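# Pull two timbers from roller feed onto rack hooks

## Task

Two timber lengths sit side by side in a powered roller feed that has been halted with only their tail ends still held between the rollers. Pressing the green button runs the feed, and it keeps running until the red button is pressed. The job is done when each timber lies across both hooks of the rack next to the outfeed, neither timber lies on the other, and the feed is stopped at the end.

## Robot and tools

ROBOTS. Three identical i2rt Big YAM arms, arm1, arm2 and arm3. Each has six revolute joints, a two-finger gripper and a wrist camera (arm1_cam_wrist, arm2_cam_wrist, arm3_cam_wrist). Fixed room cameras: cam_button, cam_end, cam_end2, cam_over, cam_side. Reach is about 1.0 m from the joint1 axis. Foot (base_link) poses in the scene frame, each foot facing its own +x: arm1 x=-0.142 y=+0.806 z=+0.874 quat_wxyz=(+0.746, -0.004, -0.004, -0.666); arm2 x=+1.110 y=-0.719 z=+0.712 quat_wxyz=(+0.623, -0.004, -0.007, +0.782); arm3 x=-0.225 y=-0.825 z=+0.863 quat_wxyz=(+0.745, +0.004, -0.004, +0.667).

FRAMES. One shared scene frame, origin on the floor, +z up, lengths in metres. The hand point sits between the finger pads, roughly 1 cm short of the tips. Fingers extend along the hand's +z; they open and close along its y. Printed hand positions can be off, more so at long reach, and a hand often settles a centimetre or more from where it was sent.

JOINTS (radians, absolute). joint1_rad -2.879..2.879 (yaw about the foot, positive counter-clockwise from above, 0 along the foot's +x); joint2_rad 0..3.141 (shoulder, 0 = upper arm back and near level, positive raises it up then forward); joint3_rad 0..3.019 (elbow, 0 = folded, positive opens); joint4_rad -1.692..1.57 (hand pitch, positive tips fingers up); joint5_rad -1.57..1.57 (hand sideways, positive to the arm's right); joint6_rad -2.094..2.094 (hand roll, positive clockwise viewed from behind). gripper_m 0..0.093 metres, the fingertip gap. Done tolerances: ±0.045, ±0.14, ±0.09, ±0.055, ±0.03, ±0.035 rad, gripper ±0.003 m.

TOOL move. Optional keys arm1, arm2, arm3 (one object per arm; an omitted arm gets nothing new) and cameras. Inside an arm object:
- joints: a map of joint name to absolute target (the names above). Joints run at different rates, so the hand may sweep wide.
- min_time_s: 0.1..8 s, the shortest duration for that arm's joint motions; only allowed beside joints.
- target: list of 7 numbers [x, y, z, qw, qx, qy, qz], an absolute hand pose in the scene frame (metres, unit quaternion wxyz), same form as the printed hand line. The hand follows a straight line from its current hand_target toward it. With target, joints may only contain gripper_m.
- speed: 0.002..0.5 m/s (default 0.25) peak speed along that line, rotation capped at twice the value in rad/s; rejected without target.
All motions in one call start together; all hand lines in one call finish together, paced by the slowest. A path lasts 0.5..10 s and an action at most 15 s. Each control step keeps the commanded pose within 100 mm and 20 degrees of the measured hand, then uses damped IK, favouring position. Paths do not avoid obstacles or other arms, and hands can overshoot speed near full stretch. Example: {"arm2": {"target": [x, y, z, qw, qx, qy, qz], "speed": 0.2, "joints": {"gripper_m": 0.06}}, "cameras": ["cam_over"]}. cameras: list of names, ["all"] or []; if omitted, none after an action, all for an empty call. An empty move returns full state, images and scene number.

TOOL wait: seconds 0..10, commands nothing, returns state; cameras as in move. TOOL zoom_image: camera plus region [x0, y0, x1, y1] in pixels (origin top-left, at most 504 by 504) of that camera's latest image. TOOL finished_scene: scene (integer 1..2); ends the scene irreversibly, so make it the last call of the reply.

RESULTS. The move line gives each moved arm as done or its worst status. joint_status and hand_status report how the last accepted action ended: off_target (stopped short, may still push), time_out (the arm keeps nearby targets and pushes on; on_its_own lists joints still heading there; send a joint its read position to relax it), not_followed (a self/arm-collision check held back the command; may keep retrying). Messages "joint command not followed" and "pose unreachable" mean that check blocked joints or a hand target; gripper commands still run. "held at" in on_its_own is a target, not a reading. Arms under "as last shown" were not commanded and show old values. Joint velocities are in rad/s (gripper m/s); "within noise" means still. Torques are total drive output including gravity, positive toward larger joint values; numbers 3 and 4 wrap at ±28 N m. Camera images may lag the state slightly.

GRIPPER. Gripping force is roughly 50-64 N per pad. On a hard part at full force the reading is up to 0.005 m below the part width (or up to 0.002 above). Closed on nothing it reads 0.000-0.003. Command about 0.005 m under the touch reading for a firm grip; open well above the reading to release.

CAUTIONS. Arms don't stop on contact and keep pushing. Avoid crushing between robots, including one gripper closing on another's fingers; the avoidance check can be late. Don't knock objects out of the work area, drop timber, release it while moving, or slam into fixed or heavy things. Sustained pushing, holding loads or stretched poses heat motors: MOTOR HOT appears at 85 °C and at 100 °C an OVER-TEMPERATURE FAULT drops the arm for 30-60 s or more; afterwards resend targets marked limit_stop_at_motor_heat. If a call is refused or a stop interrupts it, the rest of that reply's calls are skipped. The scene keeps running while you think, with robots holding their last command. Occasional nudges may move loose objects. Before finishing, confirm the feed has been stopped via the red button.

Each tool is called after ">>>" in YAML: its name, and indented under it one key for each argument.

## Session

>>> move:
  arm1: {"target":[-0.10,0.115,0.87,0,1,0,0],"speed":0.4}
  arm3: {"target":[-0.08,-0.124,0.86,0,1,0,0],"speed":0.4}
  arm2: {"target":[0.985,-0.377,0.91,0,1,0,0],"speed":0.4,"joints":{"gripper_m":0.0}}
  cameras: ["arm1_cam_wrist","arm2_cam_wrist","arm3_cam_wrist","cam_over","cam_end","cam_end2","cam_button"]

Scene clock: 3.17 s.
Joint torques (N m): arm1=[0.73 -20.89 13.24 -0.32 -0.09 0.06] | arm2=[-1.49 -9.41 8.09 0.47 -0.02 0.02] | arm3=[-1.08 -17.96 11.62 0.1 -0.07 -0.07]
Heat: arm1: hottest joint2_rad 23 °C; arm2: hottest joint3_rad 22 °C; arm3: hottest joint3_rad 23 °C.
move: arm1 off_target; arm2 done; arm3 off_target
Joint velocities: within noise
arm1.joint_positions: joint1_rad=-0.055 joint2_rad=+2.321 joint3_rad=+1.969 joint4_rad=-1.251 joint5_rad=+0.004 joint6_rad=+1.625 gripper_m=+0.09396
arm1.joint_status: not commanded
arm1.hand: x=-0.1038 y=+0.1268 z=+0.8638 quat_wxyz=(+0.010, -1.000, -0.002, +0.002) (m; scene frame)
arm1.hand_target: x=-0.0999 y=+0.1155 z=+0.8701 quat_wxyz=(+0.000, -1.000, +0.000, +0.000) (m; scene frame)
arm1.hand_status: off_target (0.014 m and 1.1 deg from the pose sent, 0.717 m and 66.6 deg at the start)
arm2.joint_positions: joint1_rad=+0.101 joint2_rad=+1.312 joint3_rad=+1.122 joint4_rad=-1.404 joint5_rad=-0.017 joint6_rad=-1.223 gripper_m=+0.00051
arm2.joint_status: all done
arm2.hand: x=+0.9901 y=-0.3800 z=+0.9063 quat_wxyz=(+0.011, +1.000, -0.011, +0.003) (m; scene frame)
arm2.hand_target: x=+0.9850 y=-0.3771 z=+0.9101 quat_wxyz=(+0.000, +1.000, +0.000, +0.000) (m; scene frame)
arm2.hand_status: done (0.007 m and 1.8 deg from the pose sent, 0.394 m and 71.4 deg at the start)
arm3.joint_positions: joint1_rad=-0.099 joint2_rad=+2.381 joint3_rad=+2.102 joint4_rad=-1.315 joint5_rad=-0.001 joint6_rad=-1.764 gripper_m=+0.09396
arm3.joint_status: not commanded
arm3.hand: x=-0.0776 y=-0.1359 z=+0.8609 quat_wxyz=(+0.005, +1.000, -0.009, -0.003) (m; scene frame)
arm3.hand_target: x=-0.0801 y=-0.1245 z=+0.8600 quat_wxyz=(-0.001, +1.000, +0.000, +0.000) (m; scene frame)
arm3.hand_status: off_target (0.012 m and 1.2 deg from the pose sent, 0.751 m and 78.0 deg at the start)
pictures: arm1_cam_wrist, arm2_cam_wrist, arm3_cam_wrist, cam_button, cam_end, cam_end2, cam_over

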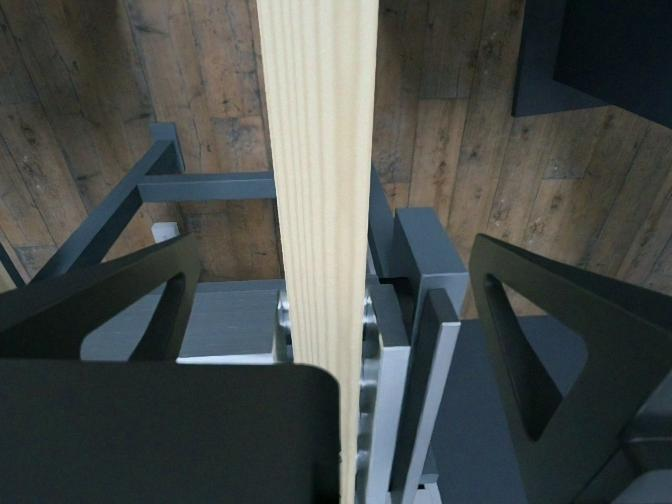

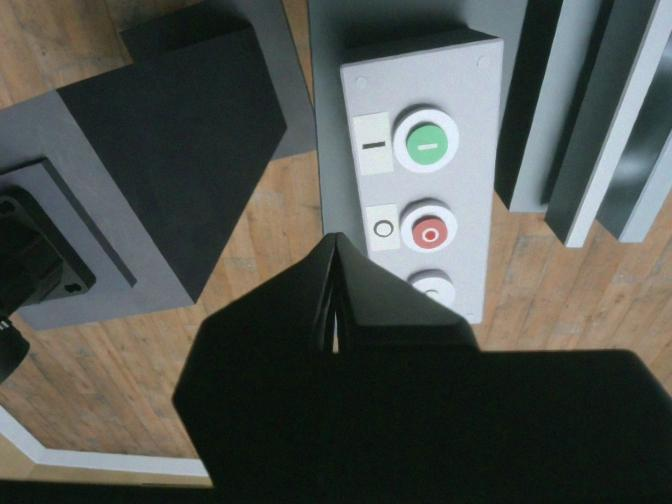

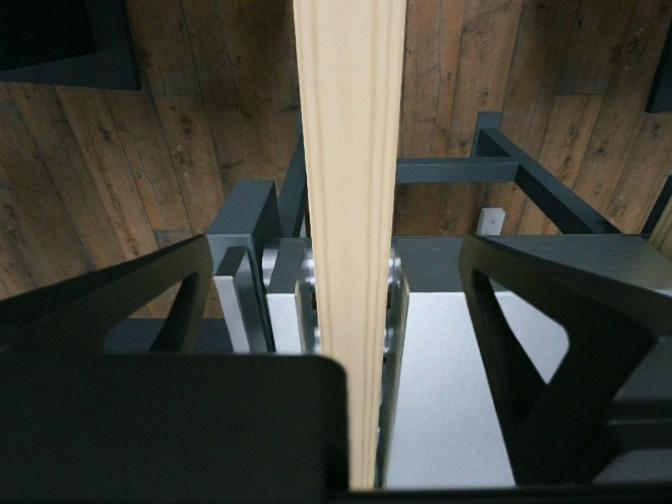

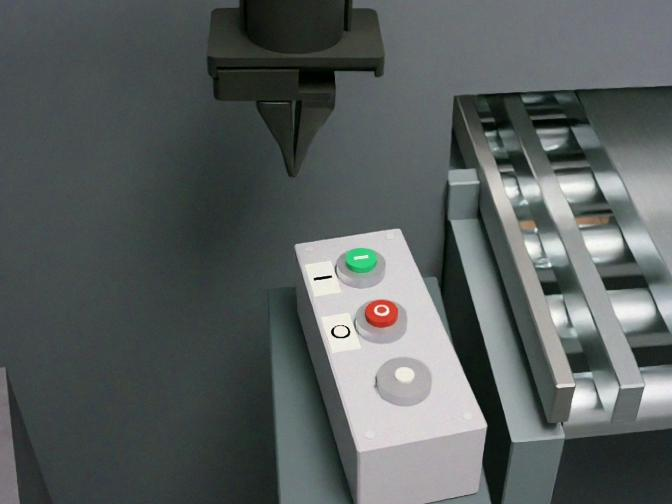

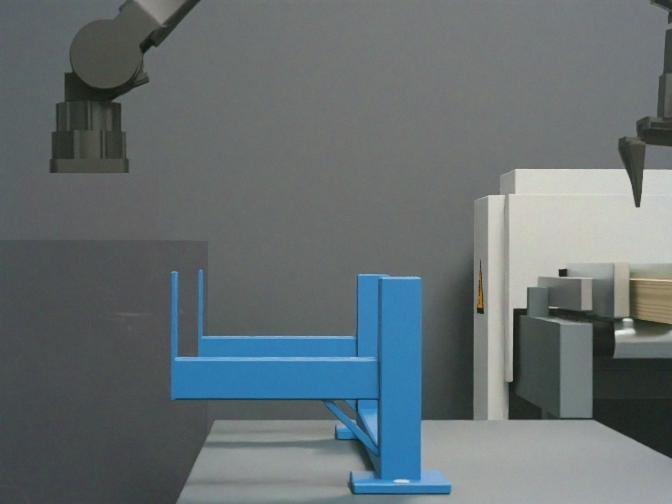

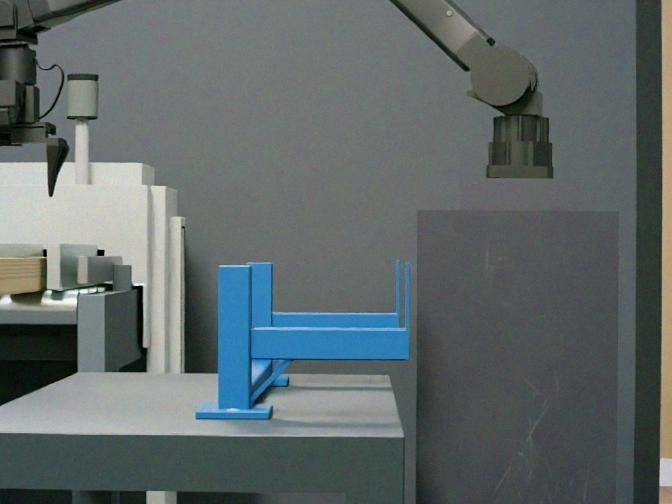

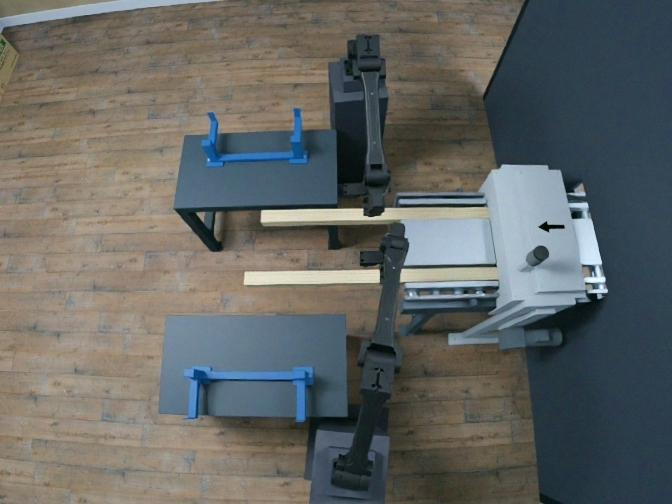

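>>> move:
  arm1: {"target":[-0.07,0.112,0.752,0,1,0,0],"speed":0.2}
  arm3: {"target":[-0.11,-0.124,0.742,0,1,0,0],"speed":0.2}
  arm2: {"target":[0.977,-0.334,0.85,0,1,0,0]}

>>> move:
  arm1: {"joints":{"gripper_m":0.042}}
  arm3: {"joints":{"gripper_m":0.042}}
  cameras: ["arm1_cam_wrist","arm3_cam_wrist","arm2_cam_wrist","cam_button"]

Scene clock: 47.37 s.
Joint torques (N m): arm1=[0.21 -21.83 10.82 0.49 -0.09 0.06] | arm2=[-2.61 -10.81 7.08 0.53 -0.02 0.02] | arm3=[-1.61 -19.19 8.85 0.85 -0.1 0.15]
Heat: arm1: hottest joint3_rad 27 °C; arm2: hottest joint3_rad 24 °C; arm3: hottest joint3_rad 31 °C.
move: arm1 off_target; arm2 done; arm3 done
Joint velocities: within noise
arm1.joint_positions: joint1_rad=-0.012 joint2_rad=+2.492 joint3_rad=+1.965 joint4_rad=-1.085 joint5_rad=+0.003 joint6_rad=+1.667 gripper_m=+0.09396
arm1.joint_status: not commanded
arm1.hand: x=-0.0738 y=+0.1240 z=+0.7476 quat_wxyz=(+0.015, -1.000, -0.002, +0.003) (m; scene frame)
arm1.hand_target: x=-0.0701 y=+0.1122 z=+0.7524 quat_wxyz=(+0.000, -1.000, +0.000, +0.000) (m; scene frame)
arm1.hand_status: off_target (0.013 m and 1.7 deg from the pose sent, 0.118 m and 1.1 deg at the start)
arm2.joint_positions: joint1_rad=+0.101 joint2_rad=+1.458 joint3_rad=+1.122 joint4_rad=-1.241 joint5_rad=-0.017 joint6_rad=-1.237 gripper_m=+0.00051
arm2.joint_status: not commanded
arm2.hand: x=+0.9762 y=-0.3361 z=+0.8528 quat_wxyz=(+0.003, +1.000, -0.004, +0.000) (m; scene frame)
arm2.hand_target: x=+0.9771 y=-0.3340 z=+0.8500 quat_wxyz=(+0.000, +1.000, +0.000, +0.000) (m; scene frame)
arm2.hand_status: done (0.004 m and 0.6 deg from the pose sent, 0.074 m and 1.8 deg at the start)
arm3.joint_positions: joint1_rad=-0.053 joint2_rad=+2.519 joint3_rad=+2.042 joint4_rad=-1.122 joint5_rad=-0.001 joint6_rad=-1.742 gripper_m=+0.09396
arm3.joint_status: not commanded
arm3.hand: x=-0.1102 y=-0.1314 z=+0.7443 quat_wxyz=(+0.008, +1.000, +0.004, -0.003) (m; scene frame)
arm3.hand_target: x=-0.1100 y=-0.1242 z=+0.7421 quat_wxyz=(+0.000, +1.000, +0.000, +0.000) (m; scene frame)
arm3.hand_status: done (0.008 m and 1.0 deg from the pose sent, 0.124 m and 1.2 deg at the start)
pictures: none

Scene clock: 48.07 s.
Joint torques (N m): arm1=[0.62 -22.12 10.89 0.36 -0.1 0.1] | arm2=[-2.67 -10.75 7.09 0.54 -0.02 0.02] | arm3=[-1.61 -19.31 8.96 0.59 -0.1 0.12]
Heat: arm1: hottest joint3_rad 27 °C; arm2: hottest joint3_rad 24 °C; arm3: hottest joint3_rad 32 °C.
move: arm1 off_target; arm3 off_target
Joint velocities: within noise
arm1.joint_positions: joint1_rad=-0.012 joint2_rad=+2.492 joint3_rad=+1.965 joint4_rad=-1.082 joint5_rad=+0.004 joint6_rad=+1.664 gripper_m=+0.04959
arm1.joint_status: gripper_m off_target (ended at +0.04961, target +0.04200)
arm1.hand: x=-0.0739 y=+0.1232 z=+0.7476 quat_wxyz=(+0.013, -1.000, -0.004, +0.003) (m; scene frame)
arm1.hand_target: x=-0.0701 y=+0.1122 z=+0.7524 quat_wxyz=(+0.000, -1.000, +0.000, +0.000) (m; scene frame)
arm1.hand_status: not commanded
arm2: as last shown
arm3.joint_positions: joint1_rad=-0.053 joint2_rad=+2.519 joint3_rad=+2.042 joint4_rad=-1.114 joint5_rad=-0.001 joint6_rad=-1.741 gripper_m=+0.05069
arm3.joint_status: gripper_m off_target (ended at +0.05072, target +0.04200)
arm3.hand: x=-0.1099 y=-0.1295 z=+0.7443 quat_wxyz=(+0.004, +1.000, +0.003, -0.002) (m; scene frame)
arm3.hand_target: x=-0.1100 y=-0.1242 z=+0.7421 quat_wxyz=(+0.000, +1.000, +0.000, +0.000) (m; scene frame)
arm3.hand_status: not commanded
pictures: arm1_cam_wrist, arm2_cam_wrist, arm3_cam_wrist, cam_button

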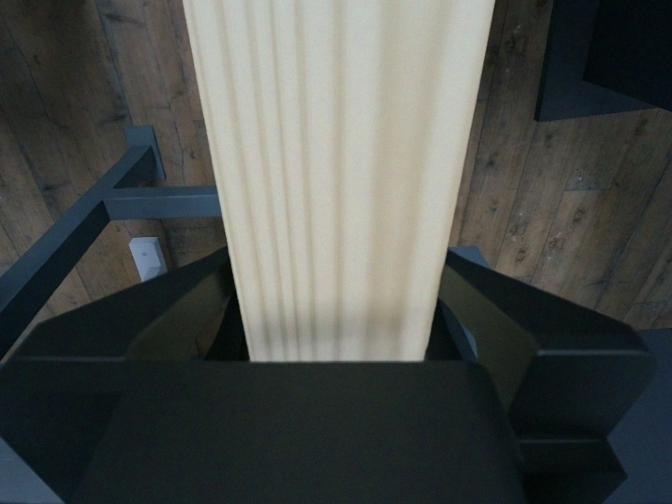

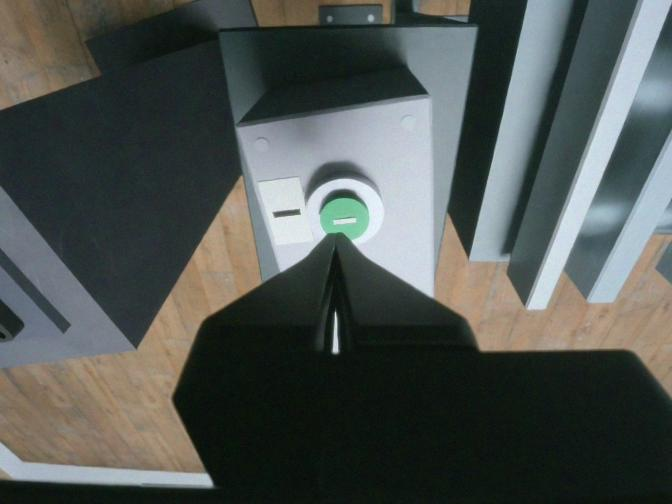

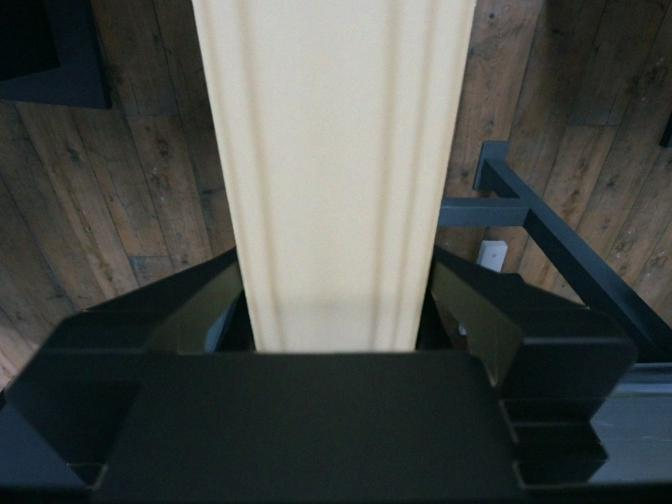

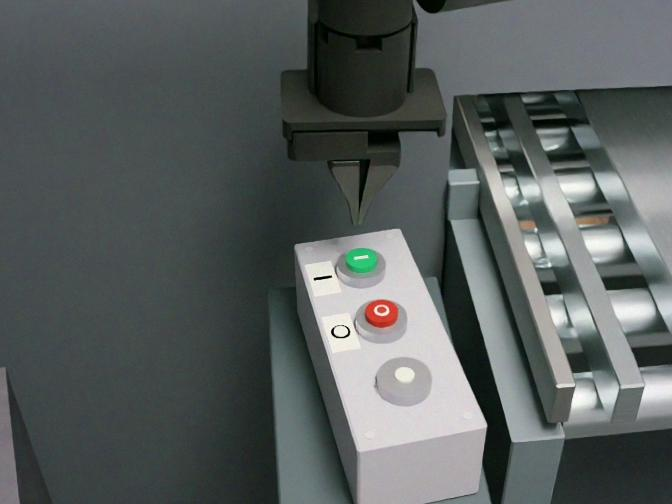

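>>> move:
  arm1: {"target":[-0.12,0.115,0.815,0,1,0,0],"speed":0.12}
  arm3: {"target":[-0.16,-0.122,0.81,0,1,0,0],"speed":0.12}
  arm2: {"target":[0.978,-0.333,0.793,0,1,0,0],"speed":0.12}
  cameras: ["cam_button"]

>>> move:
  arm1: {"target":[-0.26,0.115,0.83,0,1,0,0],"speed":0.1}
  arm3: {"target":[-0.30,-0.122,0.83,0,1,0,0],"speed":0.1}
  arm2: {"target":[1.0,-0.325,0.88,0,1,0,0]}
  cameras: ["cam_over","cam_side"]

>>> move:
  arm2: {"target":[1.031,-0.324,0.845,0,1,0,0]}

>>> move:
  arm2: {"target":[1.031,-0.328,0.793,0,1,0,0],"speed":0.12}
  cameras: ["cam_button","cam_over","cam_side","cam_end","cam_end2","arm2_cam_wrist"]

Scene clock: 69.00 s.
Joint torques (N m): arm1=[-0.03 -28.51 10.33 -1.28 0.08 -0.16] | arm2=[-2.67 -8.59 5.04 1.31 -0.04 0.02] | arm3=[-2.49 -25.88 9.03 -0.54 -0.33 0.34]
Heat: arm1: hottest joint2_rad 31 °C; arm2: hottest joint3_rad 25 °C; arm3: hottest joint3_rad 33 °C.
move: arm1 off_target; arm2 off_target; arm3 off_target
Joint velocities: within noise
arm1.joint_positions: joint1_rad=-0.078 joint2_rad=+2.474 joint3_rad=+1.940 joint4_rad=-1.123 joint5_rad=+0.000 joint6_rad=+1.622 gripper_m=+0.04959
arm1.joint_status: not commanded
arm1.hand: x=-0.1187 y=+0.1365 z=+0.7521 quat_wxyz=(+0.037, -0.999, +0.008, +0.001) (m; scene frame)
arm1.hand_target: x=-0.1201 y=+0.1165 z=+0.8131 quat_wxyz=(+0.000, -1.000, +0.000, +0.000) (m; scene frame)
arm1.hand_status: off_target (0.066 m and 4.3 deg from the pose sent, 0.082 m and 1.6 deg at the start)
arm2.joint_positions: joint1_rad=+0.101 joint2_rad=+1.489 joint3_rad=+1.054 joint4_rad=-1.106 joint5_rad=-0.017 joint6_rad=-1.237 gripper_m=+0.00051
arm2.joint_status: not commanded
arm2.hand: x=+0.9746 y=-0.3297 z=+0.8171 quat_wxyz=(-0.014, +1.000, -0.003, -0.006) (m; scene frame)
arm2.hand_target: x=+0.9783 y=-0.3340 z=+0.7940 quat_wxyz=(+0.000, +1.000, +0.000, +0.000) (m; scene frame)
arm2.hand_status: off_target (0.025 m and 1.8 deg from the pose sent, 0.060 m and 0.5 deg at the start)
arm3.joint_positions: joint1_rad=+0.027 joint2_rad=+2.506 joint3_rad=+2.023 joint4_rad=-1.174 joint5_rad=+0.005 joint6_rad=-1.692 gripper_m=+0.05069
arm3.joint_status: not commanded
arm3.hand: x=-0.1665 y=-0.1424 z=+0.7470 quat_wxyz=(+0.037, +0.999, +0.019, -0.002) (m; scene frame)
arm3.hand_target: x=-0.1600 y=-0.1235 z=+0.8083 quat_wxyz=(+0.000, +1.000, +0.000, +0.000) (m; scene frame)
arm3.hand_status: off_target (0.067 m and 4.8 deg from the pose sent, 0.083 m and 0.6 deg at the start)
pictures: cam_button

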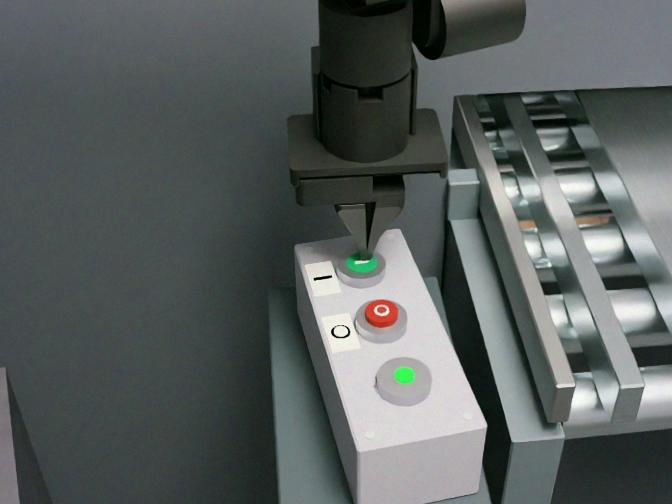

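Scene clock: 71.13 s.
Joint torques (N m): arm1=[-0.85 -28.51 14.31 -2.43 0.14 -0.64] | arm2=[-3.25 -11.75 11.44 -0.38 -0.05 0.02] | arm3=[-2.26 -27.28 10.51 -0.9 -0.31 0.66]
Heat: arm1: hottest joint2_rad 31 °C; arm2: hottest joint3_rad 25 °C; arm3: hottest joint3_rad 33 °C.
move: arm1 off_target; arm2 off_target; arm3 off_target
Joint velocities: within noise
arm1.joint_positions: joint1_rad=-0.265 joint2_rad=+2.474 joint3_rad=+1.939 joint4_rad=-1.139 joint5_rad=+0.005 joint6_rad=+1.475 gripper_m=+0.04959
arm1.joint_status: not commanded
arm1.hand: x=-0.2437 y=+0.1486 z=+0.7517 quat_wxyz=(+0.046, -0.999, +0.028, -0.005) (m; scene frame)
arm1.hand_target: x=-0.2594 y=+0.1189 z=+0.8285 quat_wxyz=(-0.002, -1.000, +0.001, +0.003) (m; scene frame)
arm1.hand_status: off_target (0.087 m and 6.2 deg from the pose sent, 0.163 m and 4.3 deg at the start)
arm2.joint_positions: joint1_rad=+0.049 joint2_rad=+1.452 joint3_rad=+1.119 joint4_rad=-1.298 joint5_rad=-0.015 joint6_rad=-1.298 gripper_m=+0.00051
arm2.joint_status: not commanded
arm2.hand: x=+1.0007 y=-0.3442 z=+0.8550 quat_wxyz=(+0.028, +1.000, +0.000, +0.008) (m; scene frame)
arm2.hand_target: x=+1.0003 y=-0.3262 z=+0.8801 quat_wxyz=(+0.000, +1.000, +0.000, +0.000) (m; scene frame)
arm2.hand_status: off_target (0.032 m and 3.3 deg from the pose sent, 0.068 m and 1.8 deg at the start)
arm3.joint_positions: joint1_rad=+0.221 joint2_rad=+2.501 joint3_rad=+2.004 joint4_rad=-1.195 joint5_rad=-0.002 joint6_rad=-1.528 gripper_m=+0.05069
arm3.joint_status: not commanded
arm3.hand: x=-0.2987 y=-0.1558 z=+0.7448 quat_wxyz=(+0.054, +0.998, +0.034, +0.004) (m; scene frame)
arm3.hand_target: x=-0.2994 y=-0.1258 z=+0.8275 quat_wxyz=(+0.000, +1.000, +0.001, -0.002) (m; scene frame)
arm3.hand_status: off_target (0.092 m and 7.3 deg from the pose sent, 0.158 m and 4.8 deg at the start)
pictures: cam_over, cam_side

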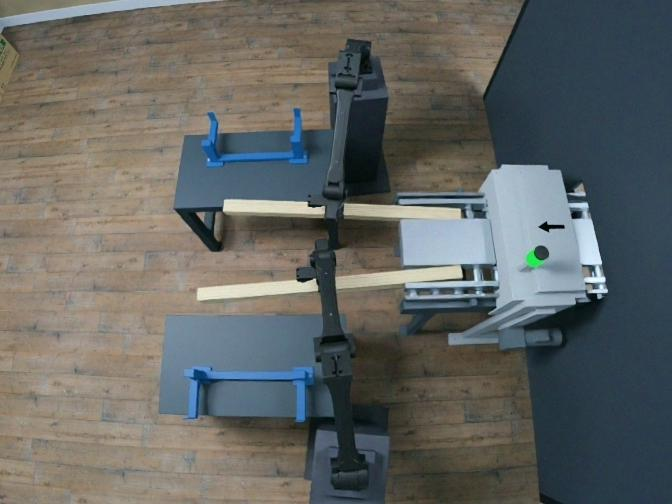

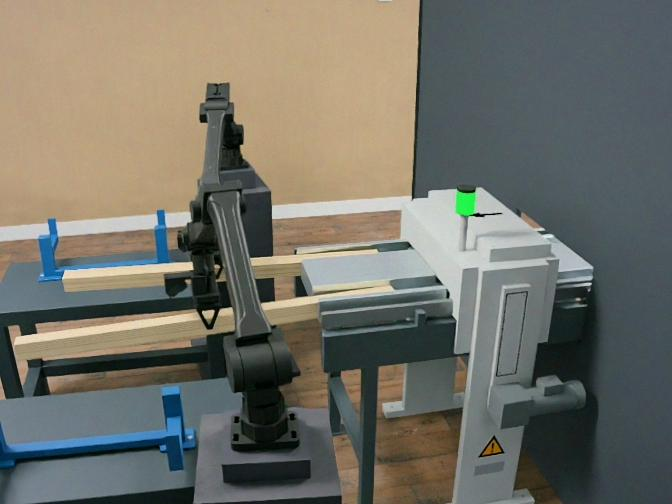

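Scene clock: 72.33 s.
Joint torques (N m): arm1=[-0.97 -28.57 14.37 -2.39 0.13 -0.62] | arm2=[-2.96 -10.46 6.91 0.53 -0.12 0.02] | arm3=[-2.26 -27.34 10.51 -0.88 -0.3 0.67]
Heat: arm1: hottest joint2_rad 32 °C; arm2: hottest joint3_rad 25 °C; arm3: hottest joint3_rad 33 °C.
move: arm2 done
Joint velocities: within noise
arm1, arm3: as last shown
arm2.joint_positions: joint1_rad=-0.029 joint2_rad=+1.452 joint3_rad=+1.103 joint4_rad=-1.226 joint5_rad=-0.014 joint6_rad=-1.371 gripper_m=+0.00051
arm2.joint_status: not commanded
arm2.hand: x=+1.0281 y=-0.3256 z=+0.8490 quat_wxyz=(+0.001, +1.000, -0.002, +0.001) (m; scene frame)
arm2.hand_target: x=+1.0309 y=-0.3241 z=+0.8451 quat_wxyz=(+0.000, +1.000, +0.000, +0.000) (m; scene frame)
arm2.hand_status: done (0.005 m and 0.2 deg from the pose sent, 0.038 m and 3.3 deg at the start)
pictures: none

Scene clock: 73.37 s.
Joint torques (N m): arm1=[-0.97 -28.63 14.31 -2.35 0.14 -0.61] | arm2=[-2.73 -8.18 5.01 1.32 -0.11 0.07] | arm3=[-2.32 -27.4 10.51 -0.87 -0.31 0.66]
Heat: arm1: hottest joint2_rad 32 °C; arm2: hottest joint3_rad 25 °C; arm3: hottest joint3_rad 33 °C.
move: arm2 off_target
Joint velocities: within noise
arm1, arm3: as last shown
arm2.joint_positions: joint1_rad=-0.029 joint2_rad=+1.469 joint3_rad=+1.029 joint4_rad=-1.104 joint5_rad=-0.014 joint6_rad=-1.371 gripper_m=+0.00051
arm2.joint_status: not commanded
arm2.hand: x=+1.0283 y=-0.3245 z=+0.8169 quat_wxyz=(-0.015, +1.000, -0.001, -0.003) (m; scene frame)
arm2.hand_target: x=+1.0311 y=-0.3291 z=+0.7940 quat_wxyz=(+0.000, +1.000, +0.000, +0.000) (m; scene frame)
arm2.hand_status: off_target (0.024 m and 1.7 deg from the pose sent, 0.056 m and 0.2 deg at the start)
pictures: arm2_cam_wrist, cam_button, cam_end, cam_end2, cam_over, cam_side

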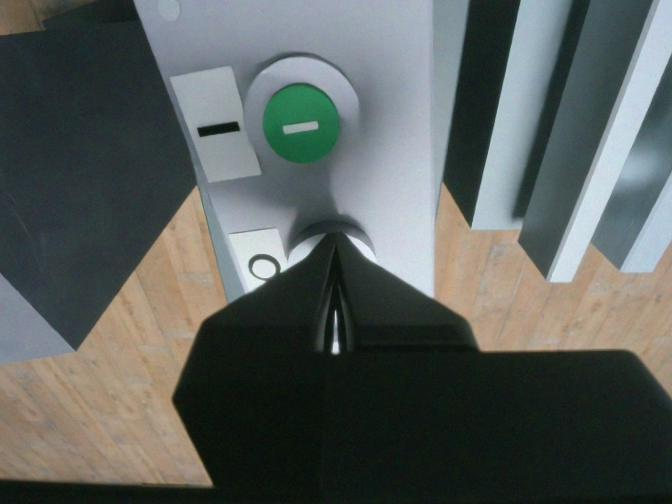

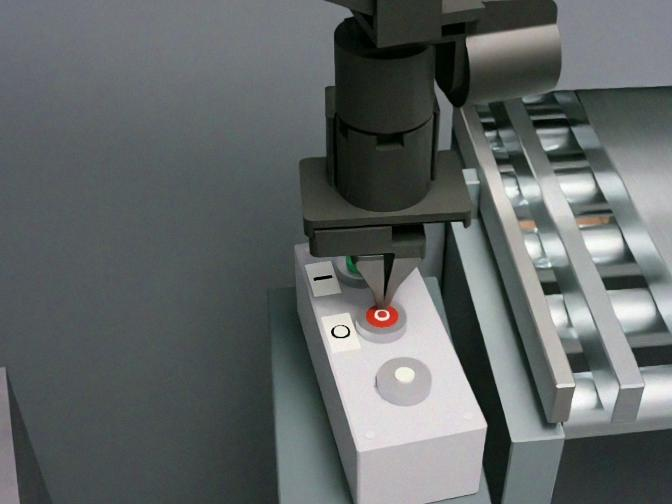

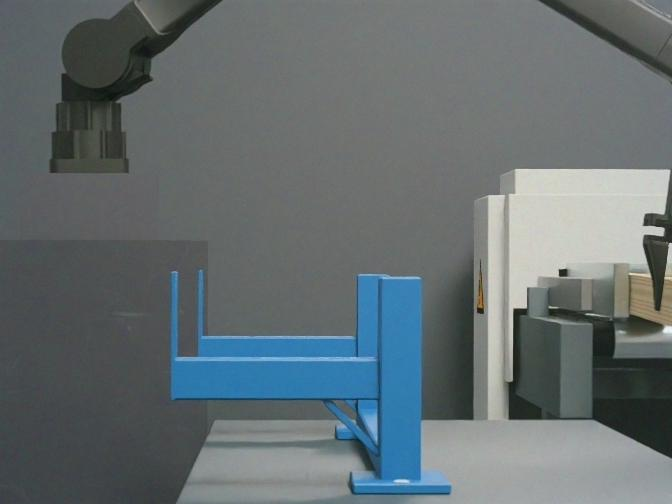

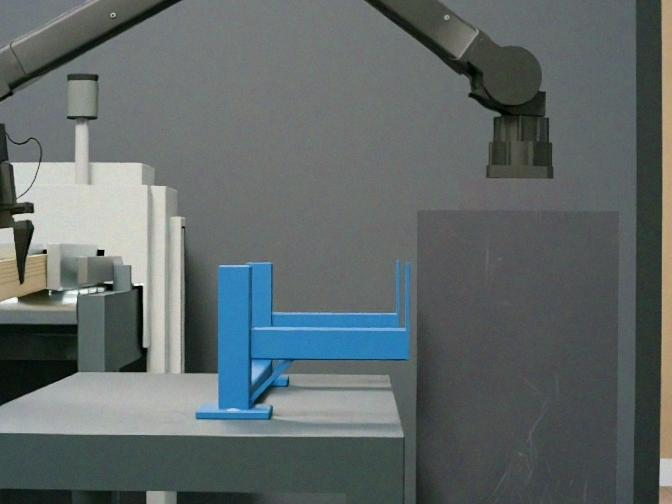

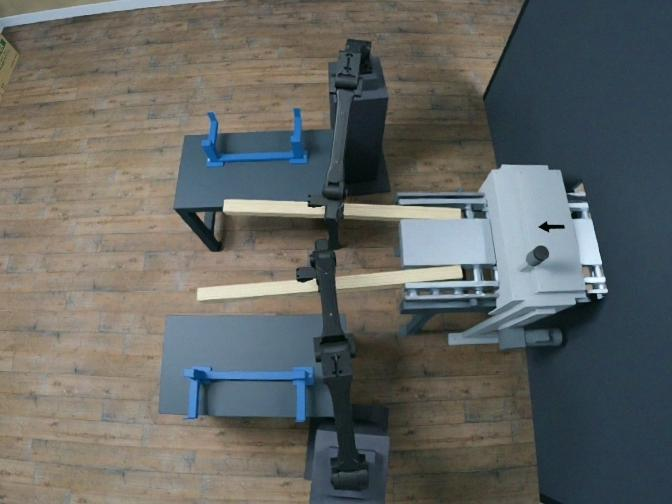

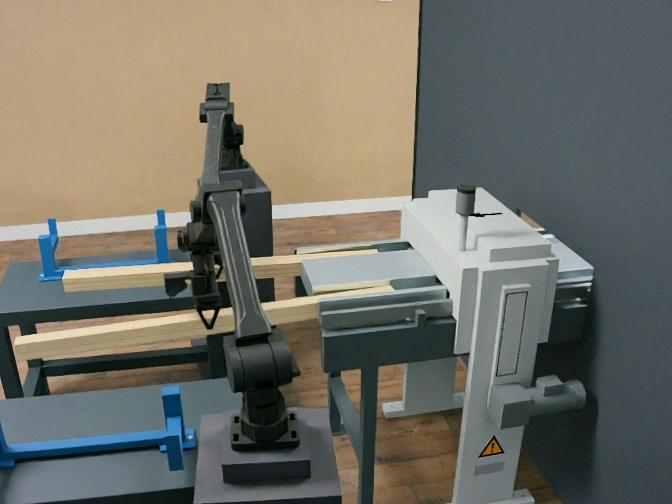

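>>> move:
  arm1: {"target":[-0.36,0.17,0.905,0,1,0,0],"speed":0.065}
  arm3: {"target":[-0.41,-0.14,0.905,0,1,0,0],"speed":0.065}
  arm2: {"target":[1.03,-0.40,0.92,0,1,0,0]}

>>> move:
  arm1: {"target":[-0.59,0.39,0.975,0,1,0,0],"speed":0.14}
  arm3: {"target":[-0.63,-0.40,0.98,0,0.999,0,-0.04],"speed":0.14}
  cameras: ["cam_over","cam_side","cam_end","cam_end2"]

Scene clock: 90.17 s.
Joint torques (N m): arm1=[-0.09 -29.8 11.82 -1.13 -0.2 -0.07] | arm2=[-1.44 -8.29 11.67 -0.38 -0.14 0.24] | arm3=[-1.73 -28.1 11 -1.05 -0.27 1.05]
Heat: arm1: hottest joint2_rad 35 °C; arm2: hottest joint3_rad 26 °C; arm3: hottest joint3_rad 34 °C.
move: arm1 off_target; arm2 off_target; arm3 off_target
Joint velocities: within noise
arm1.joint_positions: joint1_rad=-0.442 joint2_rad=+2.345 joint3_rad=+1.887 joint4_rad=-1.245 joint5_rad=+0.013 joint6_rad=+1.251 gripper_m=+0.04950
arm1.joint_status: not commanded
arm1.hand: x=-0.3524 y=+0.1961 z=+0.8198 quat_wxyz=(+0.059, -0.998, +0.004, -0.016) (m; scene frame)
arm1.hand_target: x=-0.3589 y=+0.1736 z=+0.9022 quat_wxyz=(+0.000, -1.000, +0.000, +0.000) (m; scene frame)
arm1.hand_status: off_target (0.089 m and 7.0 deg from the pose sent, 0.194 m and 6.2 deg at the start)
arm2.joint_positions: joint1_rad=-0.006 joint2_rad=+1.218 joint3_rad=+1.010 joint4_rad=-1.421 joint5_rad=-0.014 joint6_rad=-1.351 gripper_m=+0.00051
arm2.joint_status: not commanded
arm2.hand: x=+1.0377 y=-0.4139 z=+0.8958 quat_wxyz=(+0.027, +1.000, -0.001, +0.006) (m; scene frame)
arm2.hand_target: x=+1.0303 y=-0.4010 z=+0.9198 quat_wxyz=(+0.000, +1.000, +0.000, +0.000) (m; scene frame)
arm2.hand_status: off_target (0.029 m and 3.2 deg from the pose sent, 0.128 m and 1.7 deg at the start)
arm3.joint_positions: joint1_rad=+0.371 joint2_rad=+2.443 joint3_rad=+2.004 joint4_rad=-1.262 joint5_rad=-0.008 joint6_rad=-1.412 gripper_m=+0.05069
arm3.joint_status: not commanded
arm3.hand: x=-0.3980 y=-0.1779 z=+0.7845 quat_wxyz=(+0.059, +0.997, +0.051, +0.010) (m; scene frame)
arm3.hand_target: x=-0.4064 y=-0.1524 z=+0.8762 quat_wxyz=(+0.000, +1.000, +0.002, -0.004) (m; scene frame)
arm3.hand_status: off_target (0.127 m and 9.0 deg from the pose sent, 0.195 m and 7.3 deg at the start; pose on its path clipped on 79 of 90 steps)
pictures: none

Scene clock: 93.63 s.
Joint torques (N m): arm1=[1.32 -26.4 14.15 -1.29 -0.21 -0.03] | arm2=[-1.49 -8.23 11.67 -0.38 -0.14 0.23] | arm3=[-2.49 -22.53 10.61 -0.13 -0.16 0.13]
Heat: arm1: hottest joint2_rad 35 °C; arm2: hottest joint3_rad 26 °C; arm3: hottest joint3_rad 34 °C.
move: arm1 off_target; arm3 off_target
Joint velocities: within noise
arm1.joint_positions: joint1_rad=-0.934 joint2_rad=+2.099 joint3_rad=+1.670 joint4_rad=-1.277 joint5_rad=+0.016 joint6_rad=+0.761 gripper_m=+0.04950
arm1.joint_status: not commanded
arm1.hand: x=-0.5724 y=+0.4104 z=+0.8965 quat_wxyz=(+0.046, -0.998, +0.005, -0.044) (m; scene frame)
arm1.hand_target: x=-0.5866 y=+0.3932 z=+0.9731 quat_wxyz=(+0.000, -1.000, +0.000, +0.000) (m; scene frame)
arm1.hand_status: off_target (0.083 m and 7.4 deg from the pose sent, 0.344 m and 7.0 deg at the start; pose on its path clipped on 2 of 104 steps)
arm2: as last shown
arm3.joint_positions: joint1_rad=+0.857 joint2_rad=+1.991 joint3_rad=+1.567 joint4_rad=-1.217 joint5_rad=-0.069 joint6_rad=-0.838 gripper_m=+0.05069
arm3.joint_status: not commanded
arm3.hand: x=-0.6198 y=-0.4156 z=+0.9118 quat_wxyz=(+0.043, +0.999, +0.006, -0.001) (m; scene frame)
arm3.hand_target: x=-0.6280 y=-0.4023 z=+0.9780 quat_wxyz=(+0.000, +0.999, +0.000, -0.040) (m; scene frame)
arm3.hand_status: off_target (0.071 m and 6.7 deg from the pose sent, 0.376 m and 10.6 deg at the start; pose on its path clipped on 11 of 104 steps)
pictures: cam_end, cam_end2, cam_over, cam_side

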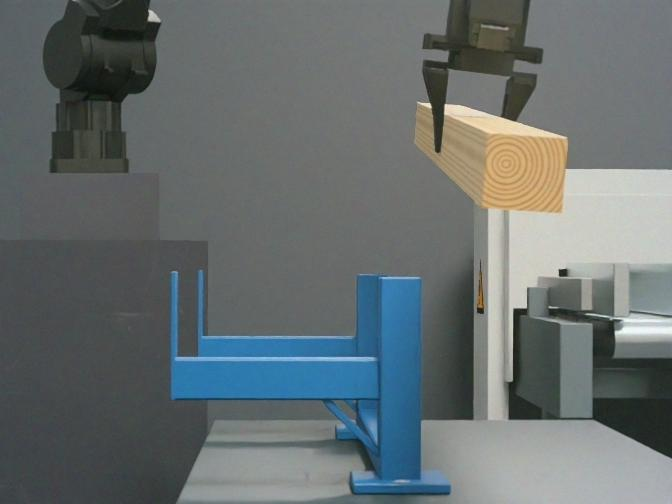

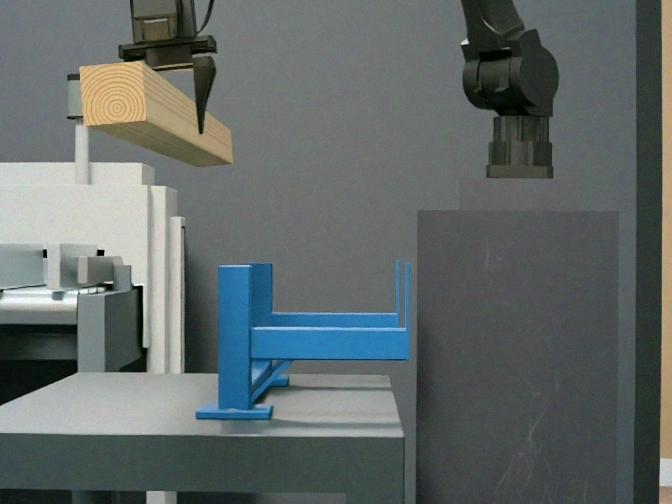

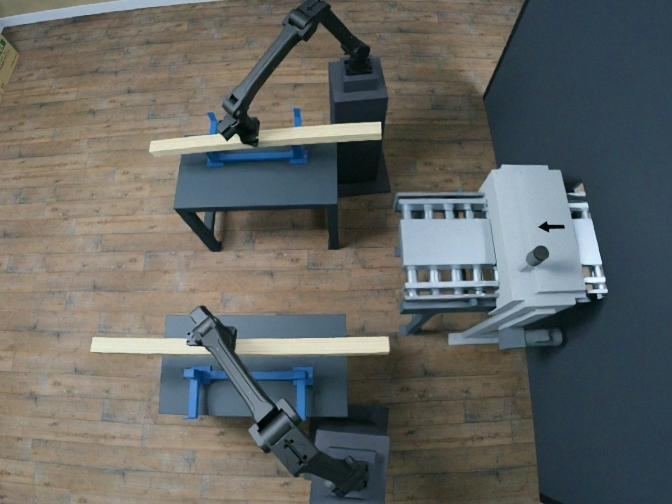

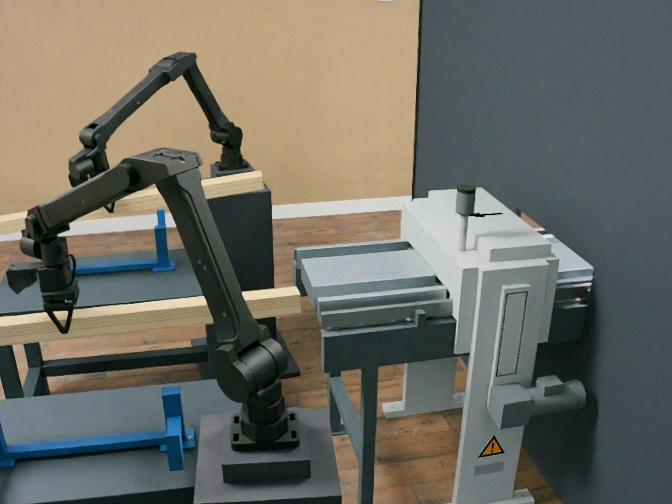

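>>> move:
  arm1: {"target":[-0.635,0.54,0.985,0,0.999,0,-0.044],"speed":0.15}
  arm3: {"target":[-0.64,-0.545,0.985,0,1,0,0],"speed":0.15}

>>> move:
  arm1: {"target":[-0.635,0.542,0.80,0,0.999,0,-0.03],"speed":0.15}
  arm3: {"target":[-0.64,-0.548,0.805,0,1,0,0],"speed":0.15}
  cameras: ["cam_over","cam_end","cam_end2"]

>>> move:
  arm1: {"target":[-0.635,0.543,0.75,0,1,0,0],"speed":0.05}
  arm3: {"target":[-0.64,-0.55,0.75,0,1,0,0],"speed":0.05}
  cameras: ["cam_over","cam_side","cam_end","cam_end2"]

Scene clock: 117.03 s.
Joint torques (N m): arm1=[0.56 -23.36 12.04 0.06 -0.11 -0.08] | arm2=[-1.49 -8.29 11.67 -0.38 -0.14 0.23] | arm3=[-1.96 -19.19 10.13 -0.13 -0.05 0.12]
Heat: arm1: hottest joint2_rad 36 °C; arm2: hottest joint3_rad 27 °C; arm3: hottest joint2_rad 34 °C.
move: arm1 off_target; arm3 off_target
Joint velocities: within noise
arm1.joint_positions: joint1_rad=-1.169 joint2_rad=+1.905 joint3_rad=+1.445 joint4_rad=-1.160 joint5_rad=+0.059 joint6_rad=+0.521 gripper_m=+0.04950
arm1.joint_status: not commanded
arm1.hand: x=-0.6173 y=+0.5500 z=+0.9252 quat_wxyz=(+0.032, -0.999, +0.002, -0.007) (m; scene frame)
arm1.hand_target: x=-0.6326 y=+0.5413 z=+0.9839 quat_wxyz=(+0.000, -0.999, +0.000, +0.044) (m; scene frame)
arm1.hand_status: off_target (0.063 m and 6.9 deg from the pose sent, 0.169 m and 11.5 deg at the start)
arm2: as last shown
arm3.joint_positions: joint1_rad=+1.083 joint2_rad=+1.795 joint3_rad=+1.326 joint4_rad=-1.213 joint5_rad=-0.014 joint6_rad=-0.608 gripper_m=+0.05069
arm3.joint_status: not commanded
arm3.hand: x=-0.6272 y=-0.5539 z=+0.9316 quat_wxyz=(+0.031, +0.999, +0.004, +0.042) (m; scene frame)
arm3.hand_target: x=-0.6383 y=-0.5463 z=+0.9835 quat_wxyz=(+0.000, +1.000, +0.000, +0.000) (m; scene frame)
arm3.hand_status: off_target (0.056 m and 6.0 deg from the pose sent, 0.150 m and 5.0 deg at the start)
pictures: none

Scene clock: 119.20 s.
Joint torques (N m): arm1=[-0.26 -21.95 9.2 0.12 -0.13 -0.07] | arm2=[-1.44 -8.23 11.67 -0.38 -0.14 0.23] | arm3=[-1.26 -17.14 7.54 0.47 -0.07 0.14]
Heat: arm1: hottest joint2_rad 36 °C; arm2: hottest joint3_rad 27 °C; arm3: hottest joint2_rad 34 °C.
move: arm1 off_target; arm3 off_target
Joint velocities: within noise
arm1.joint_positions: joint1_rad=-1.172 joint2_rad=+2.136 joint3_rad=+1.306 joint4_rad=-0.781 joint5_rad=+0.044 joint6_rad=+0.511 gripper_m=+0.04950
arm1.joint_status: not commanded
arm1.hand: x=-0.6076 y=+0.5527 z=+0.7607 quat_wxyz=(+0.023, -1.000, -0.001, -0.007) (m; scene frame)
arm1.hand_target: x=-0.6337 y=+0.5428 z=+0.7999 quat_wxyz=(+0.000, -1.000, +0.000, +0.030) (m; scene frame)
arm1.hand_status: off_target (0.049 m and 5.0 deg from the pose sent, 0.127 m and 5.6 deg at the start)
arm2: as last shown
arm3.joint_positions: joint1_rad=+1.084 joint2_rad=+2.008 joint3_rad=+1.151 joint4_rad=-0.797 joint5_rad=-0.013 joint6_rad=-0.600 gripper_m=+0.05069
arm3.joint_status: not commanded
arm3.hand: x=-0.6170 y=-0.5591 z=+0.7748 quat_wxyz=(+0.023, +0.999, +0.001, +0.031) (m; scene frame)
arm3.hand_target: x=-0.6392 y=-0.5487 z=+0.8050 quat_wxyz=(+0.000, +1.000, +0.000, +0.000) (m; scene frame)
arm3.hand_status: off_target (0.040 m and 4.4 deg from the pose sent, 0.127 m and 6.0 deg at the start)
pictures: cam_end, cam_end2, cam_over

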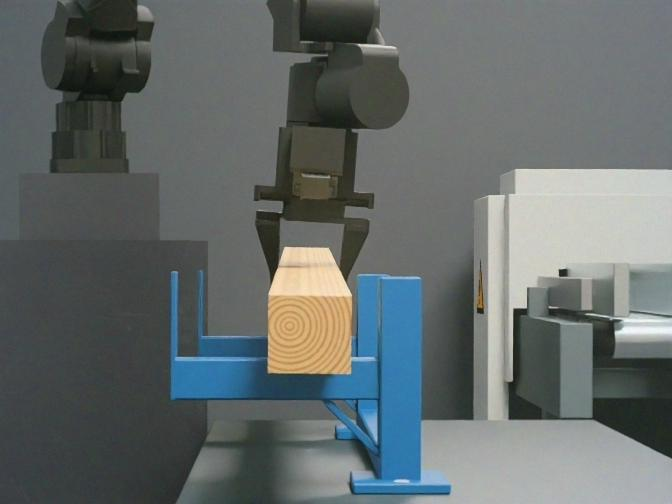

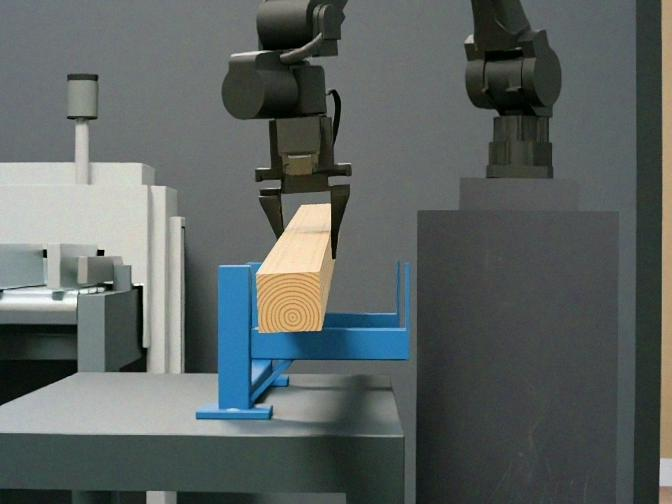

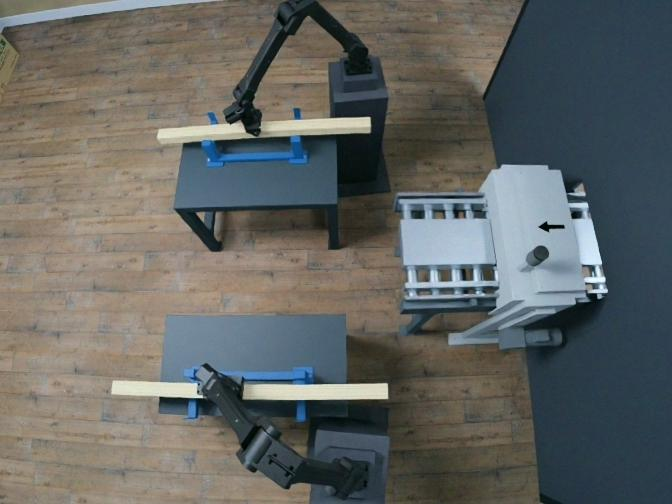

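Scene clock: 120.90 s.
Joint torques (N m): arm1=[-0.15 -17.49 11.26 0.06 -0.17 -0.08] | arm2=[-1.49 -8.23 11.69 -0.38 -0.14 0.23] | arm3=[-1.26 -15.91 6.63 0.44 -0.03 0.15]
Heat: arm1: hottest joint2_rad 36 °C; arm2: hottest joint3_rad 28 °C; arm3: hottest joint2_rad 34 °C.
move: arm1 off_target; arm3 off_target
Joint velocities: within noise
arm1.joint_positions: joint1_rad=-1.183 joint2_rad=+2.188 joint3_rad=+1.319 joint4_rad=-0.761 joint5_rad=+0.016 joint6_rad=+0.500 gripper_m=+0.04903
arm1.joint_status: not commanded
arm1.hand: x=-0.6067 y=+0.5540 z=+0.7372 quat_wxyz=(+0.015, -1.000, -0.001, -0.023) (m; scene frame)
arm1.hand_target: x=-0.6342 y=+0.5438 z=+0.7512 quat_wxyz=(+0.000, -1.000, +0.000, +0.001) (m; scene frame)
arm1.hand_status: off_target (0.033 m and 3.1 deg from the pose sent, 0.031 m and 2.8 deg at the start)
arm2: as last shown
arm3.joint_positions: joint1_rad=+1.088 joint2_rad=+2.095 joint3_rad=+1.142 joint4_rad=-0.673 joint5_rad=-0.015 joint6_rad=-0.596 gripper_m=+0.05069
arm3.joint_status: not commanded
arm3.hand: x=-0.6220 y=-0.5580 z=+0.7312 quat_wxyz=(+0.015, +1.000, +0.001, +0.019) (m; scene frame)
arm3.hand_target: x=-0.6397 y=-0.5503 z=+0.7501 quat_wxyz=(+0.000, +1.000, +0.000, +0.000) (m; scene frame)
arm3.hand_status: off_target (0.027 m and 2.8 deg from the pose sent, 0.035 m and 4.4 deg at the start)
pictures: cam_end, cam_end2, cam_over, cam_side

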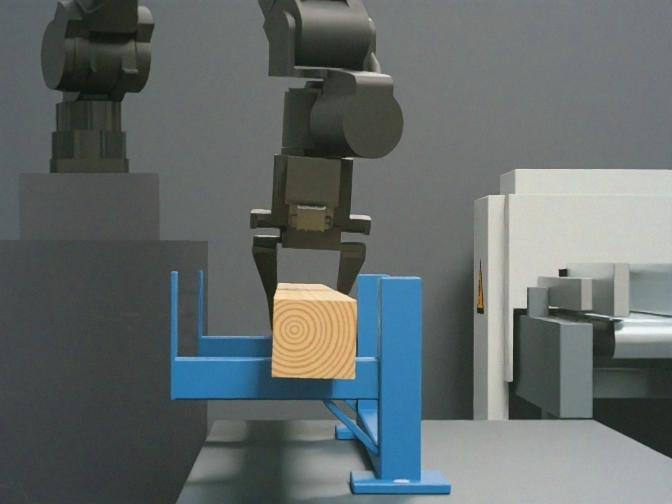

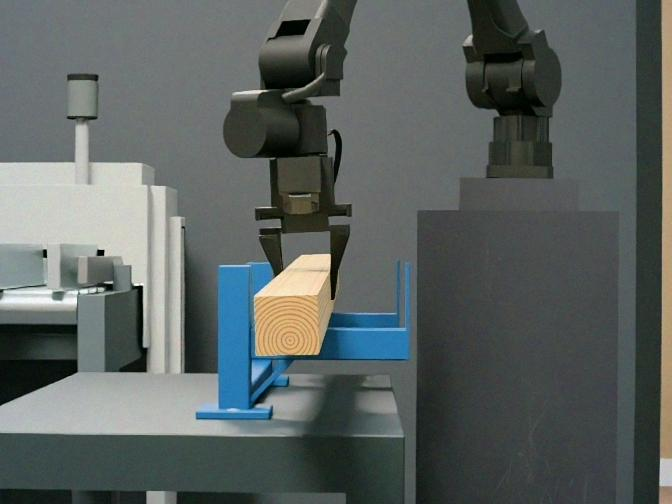

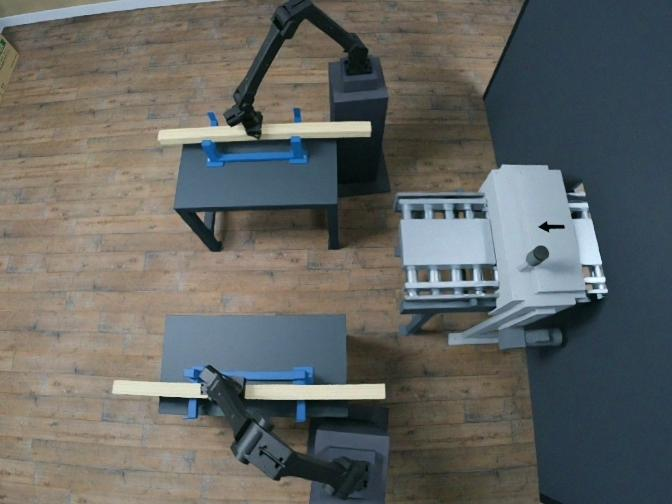

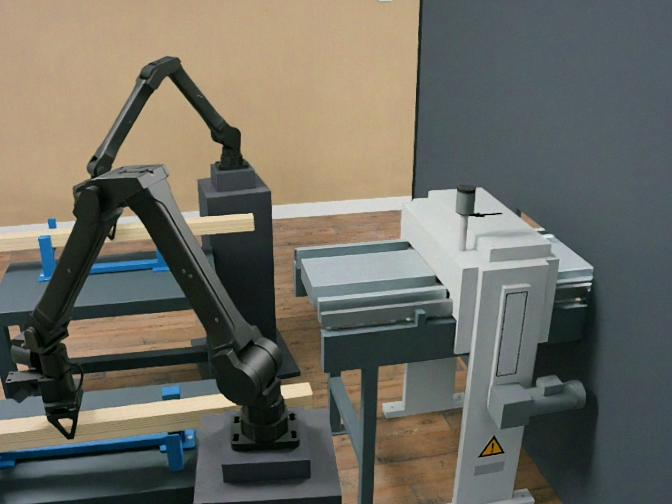

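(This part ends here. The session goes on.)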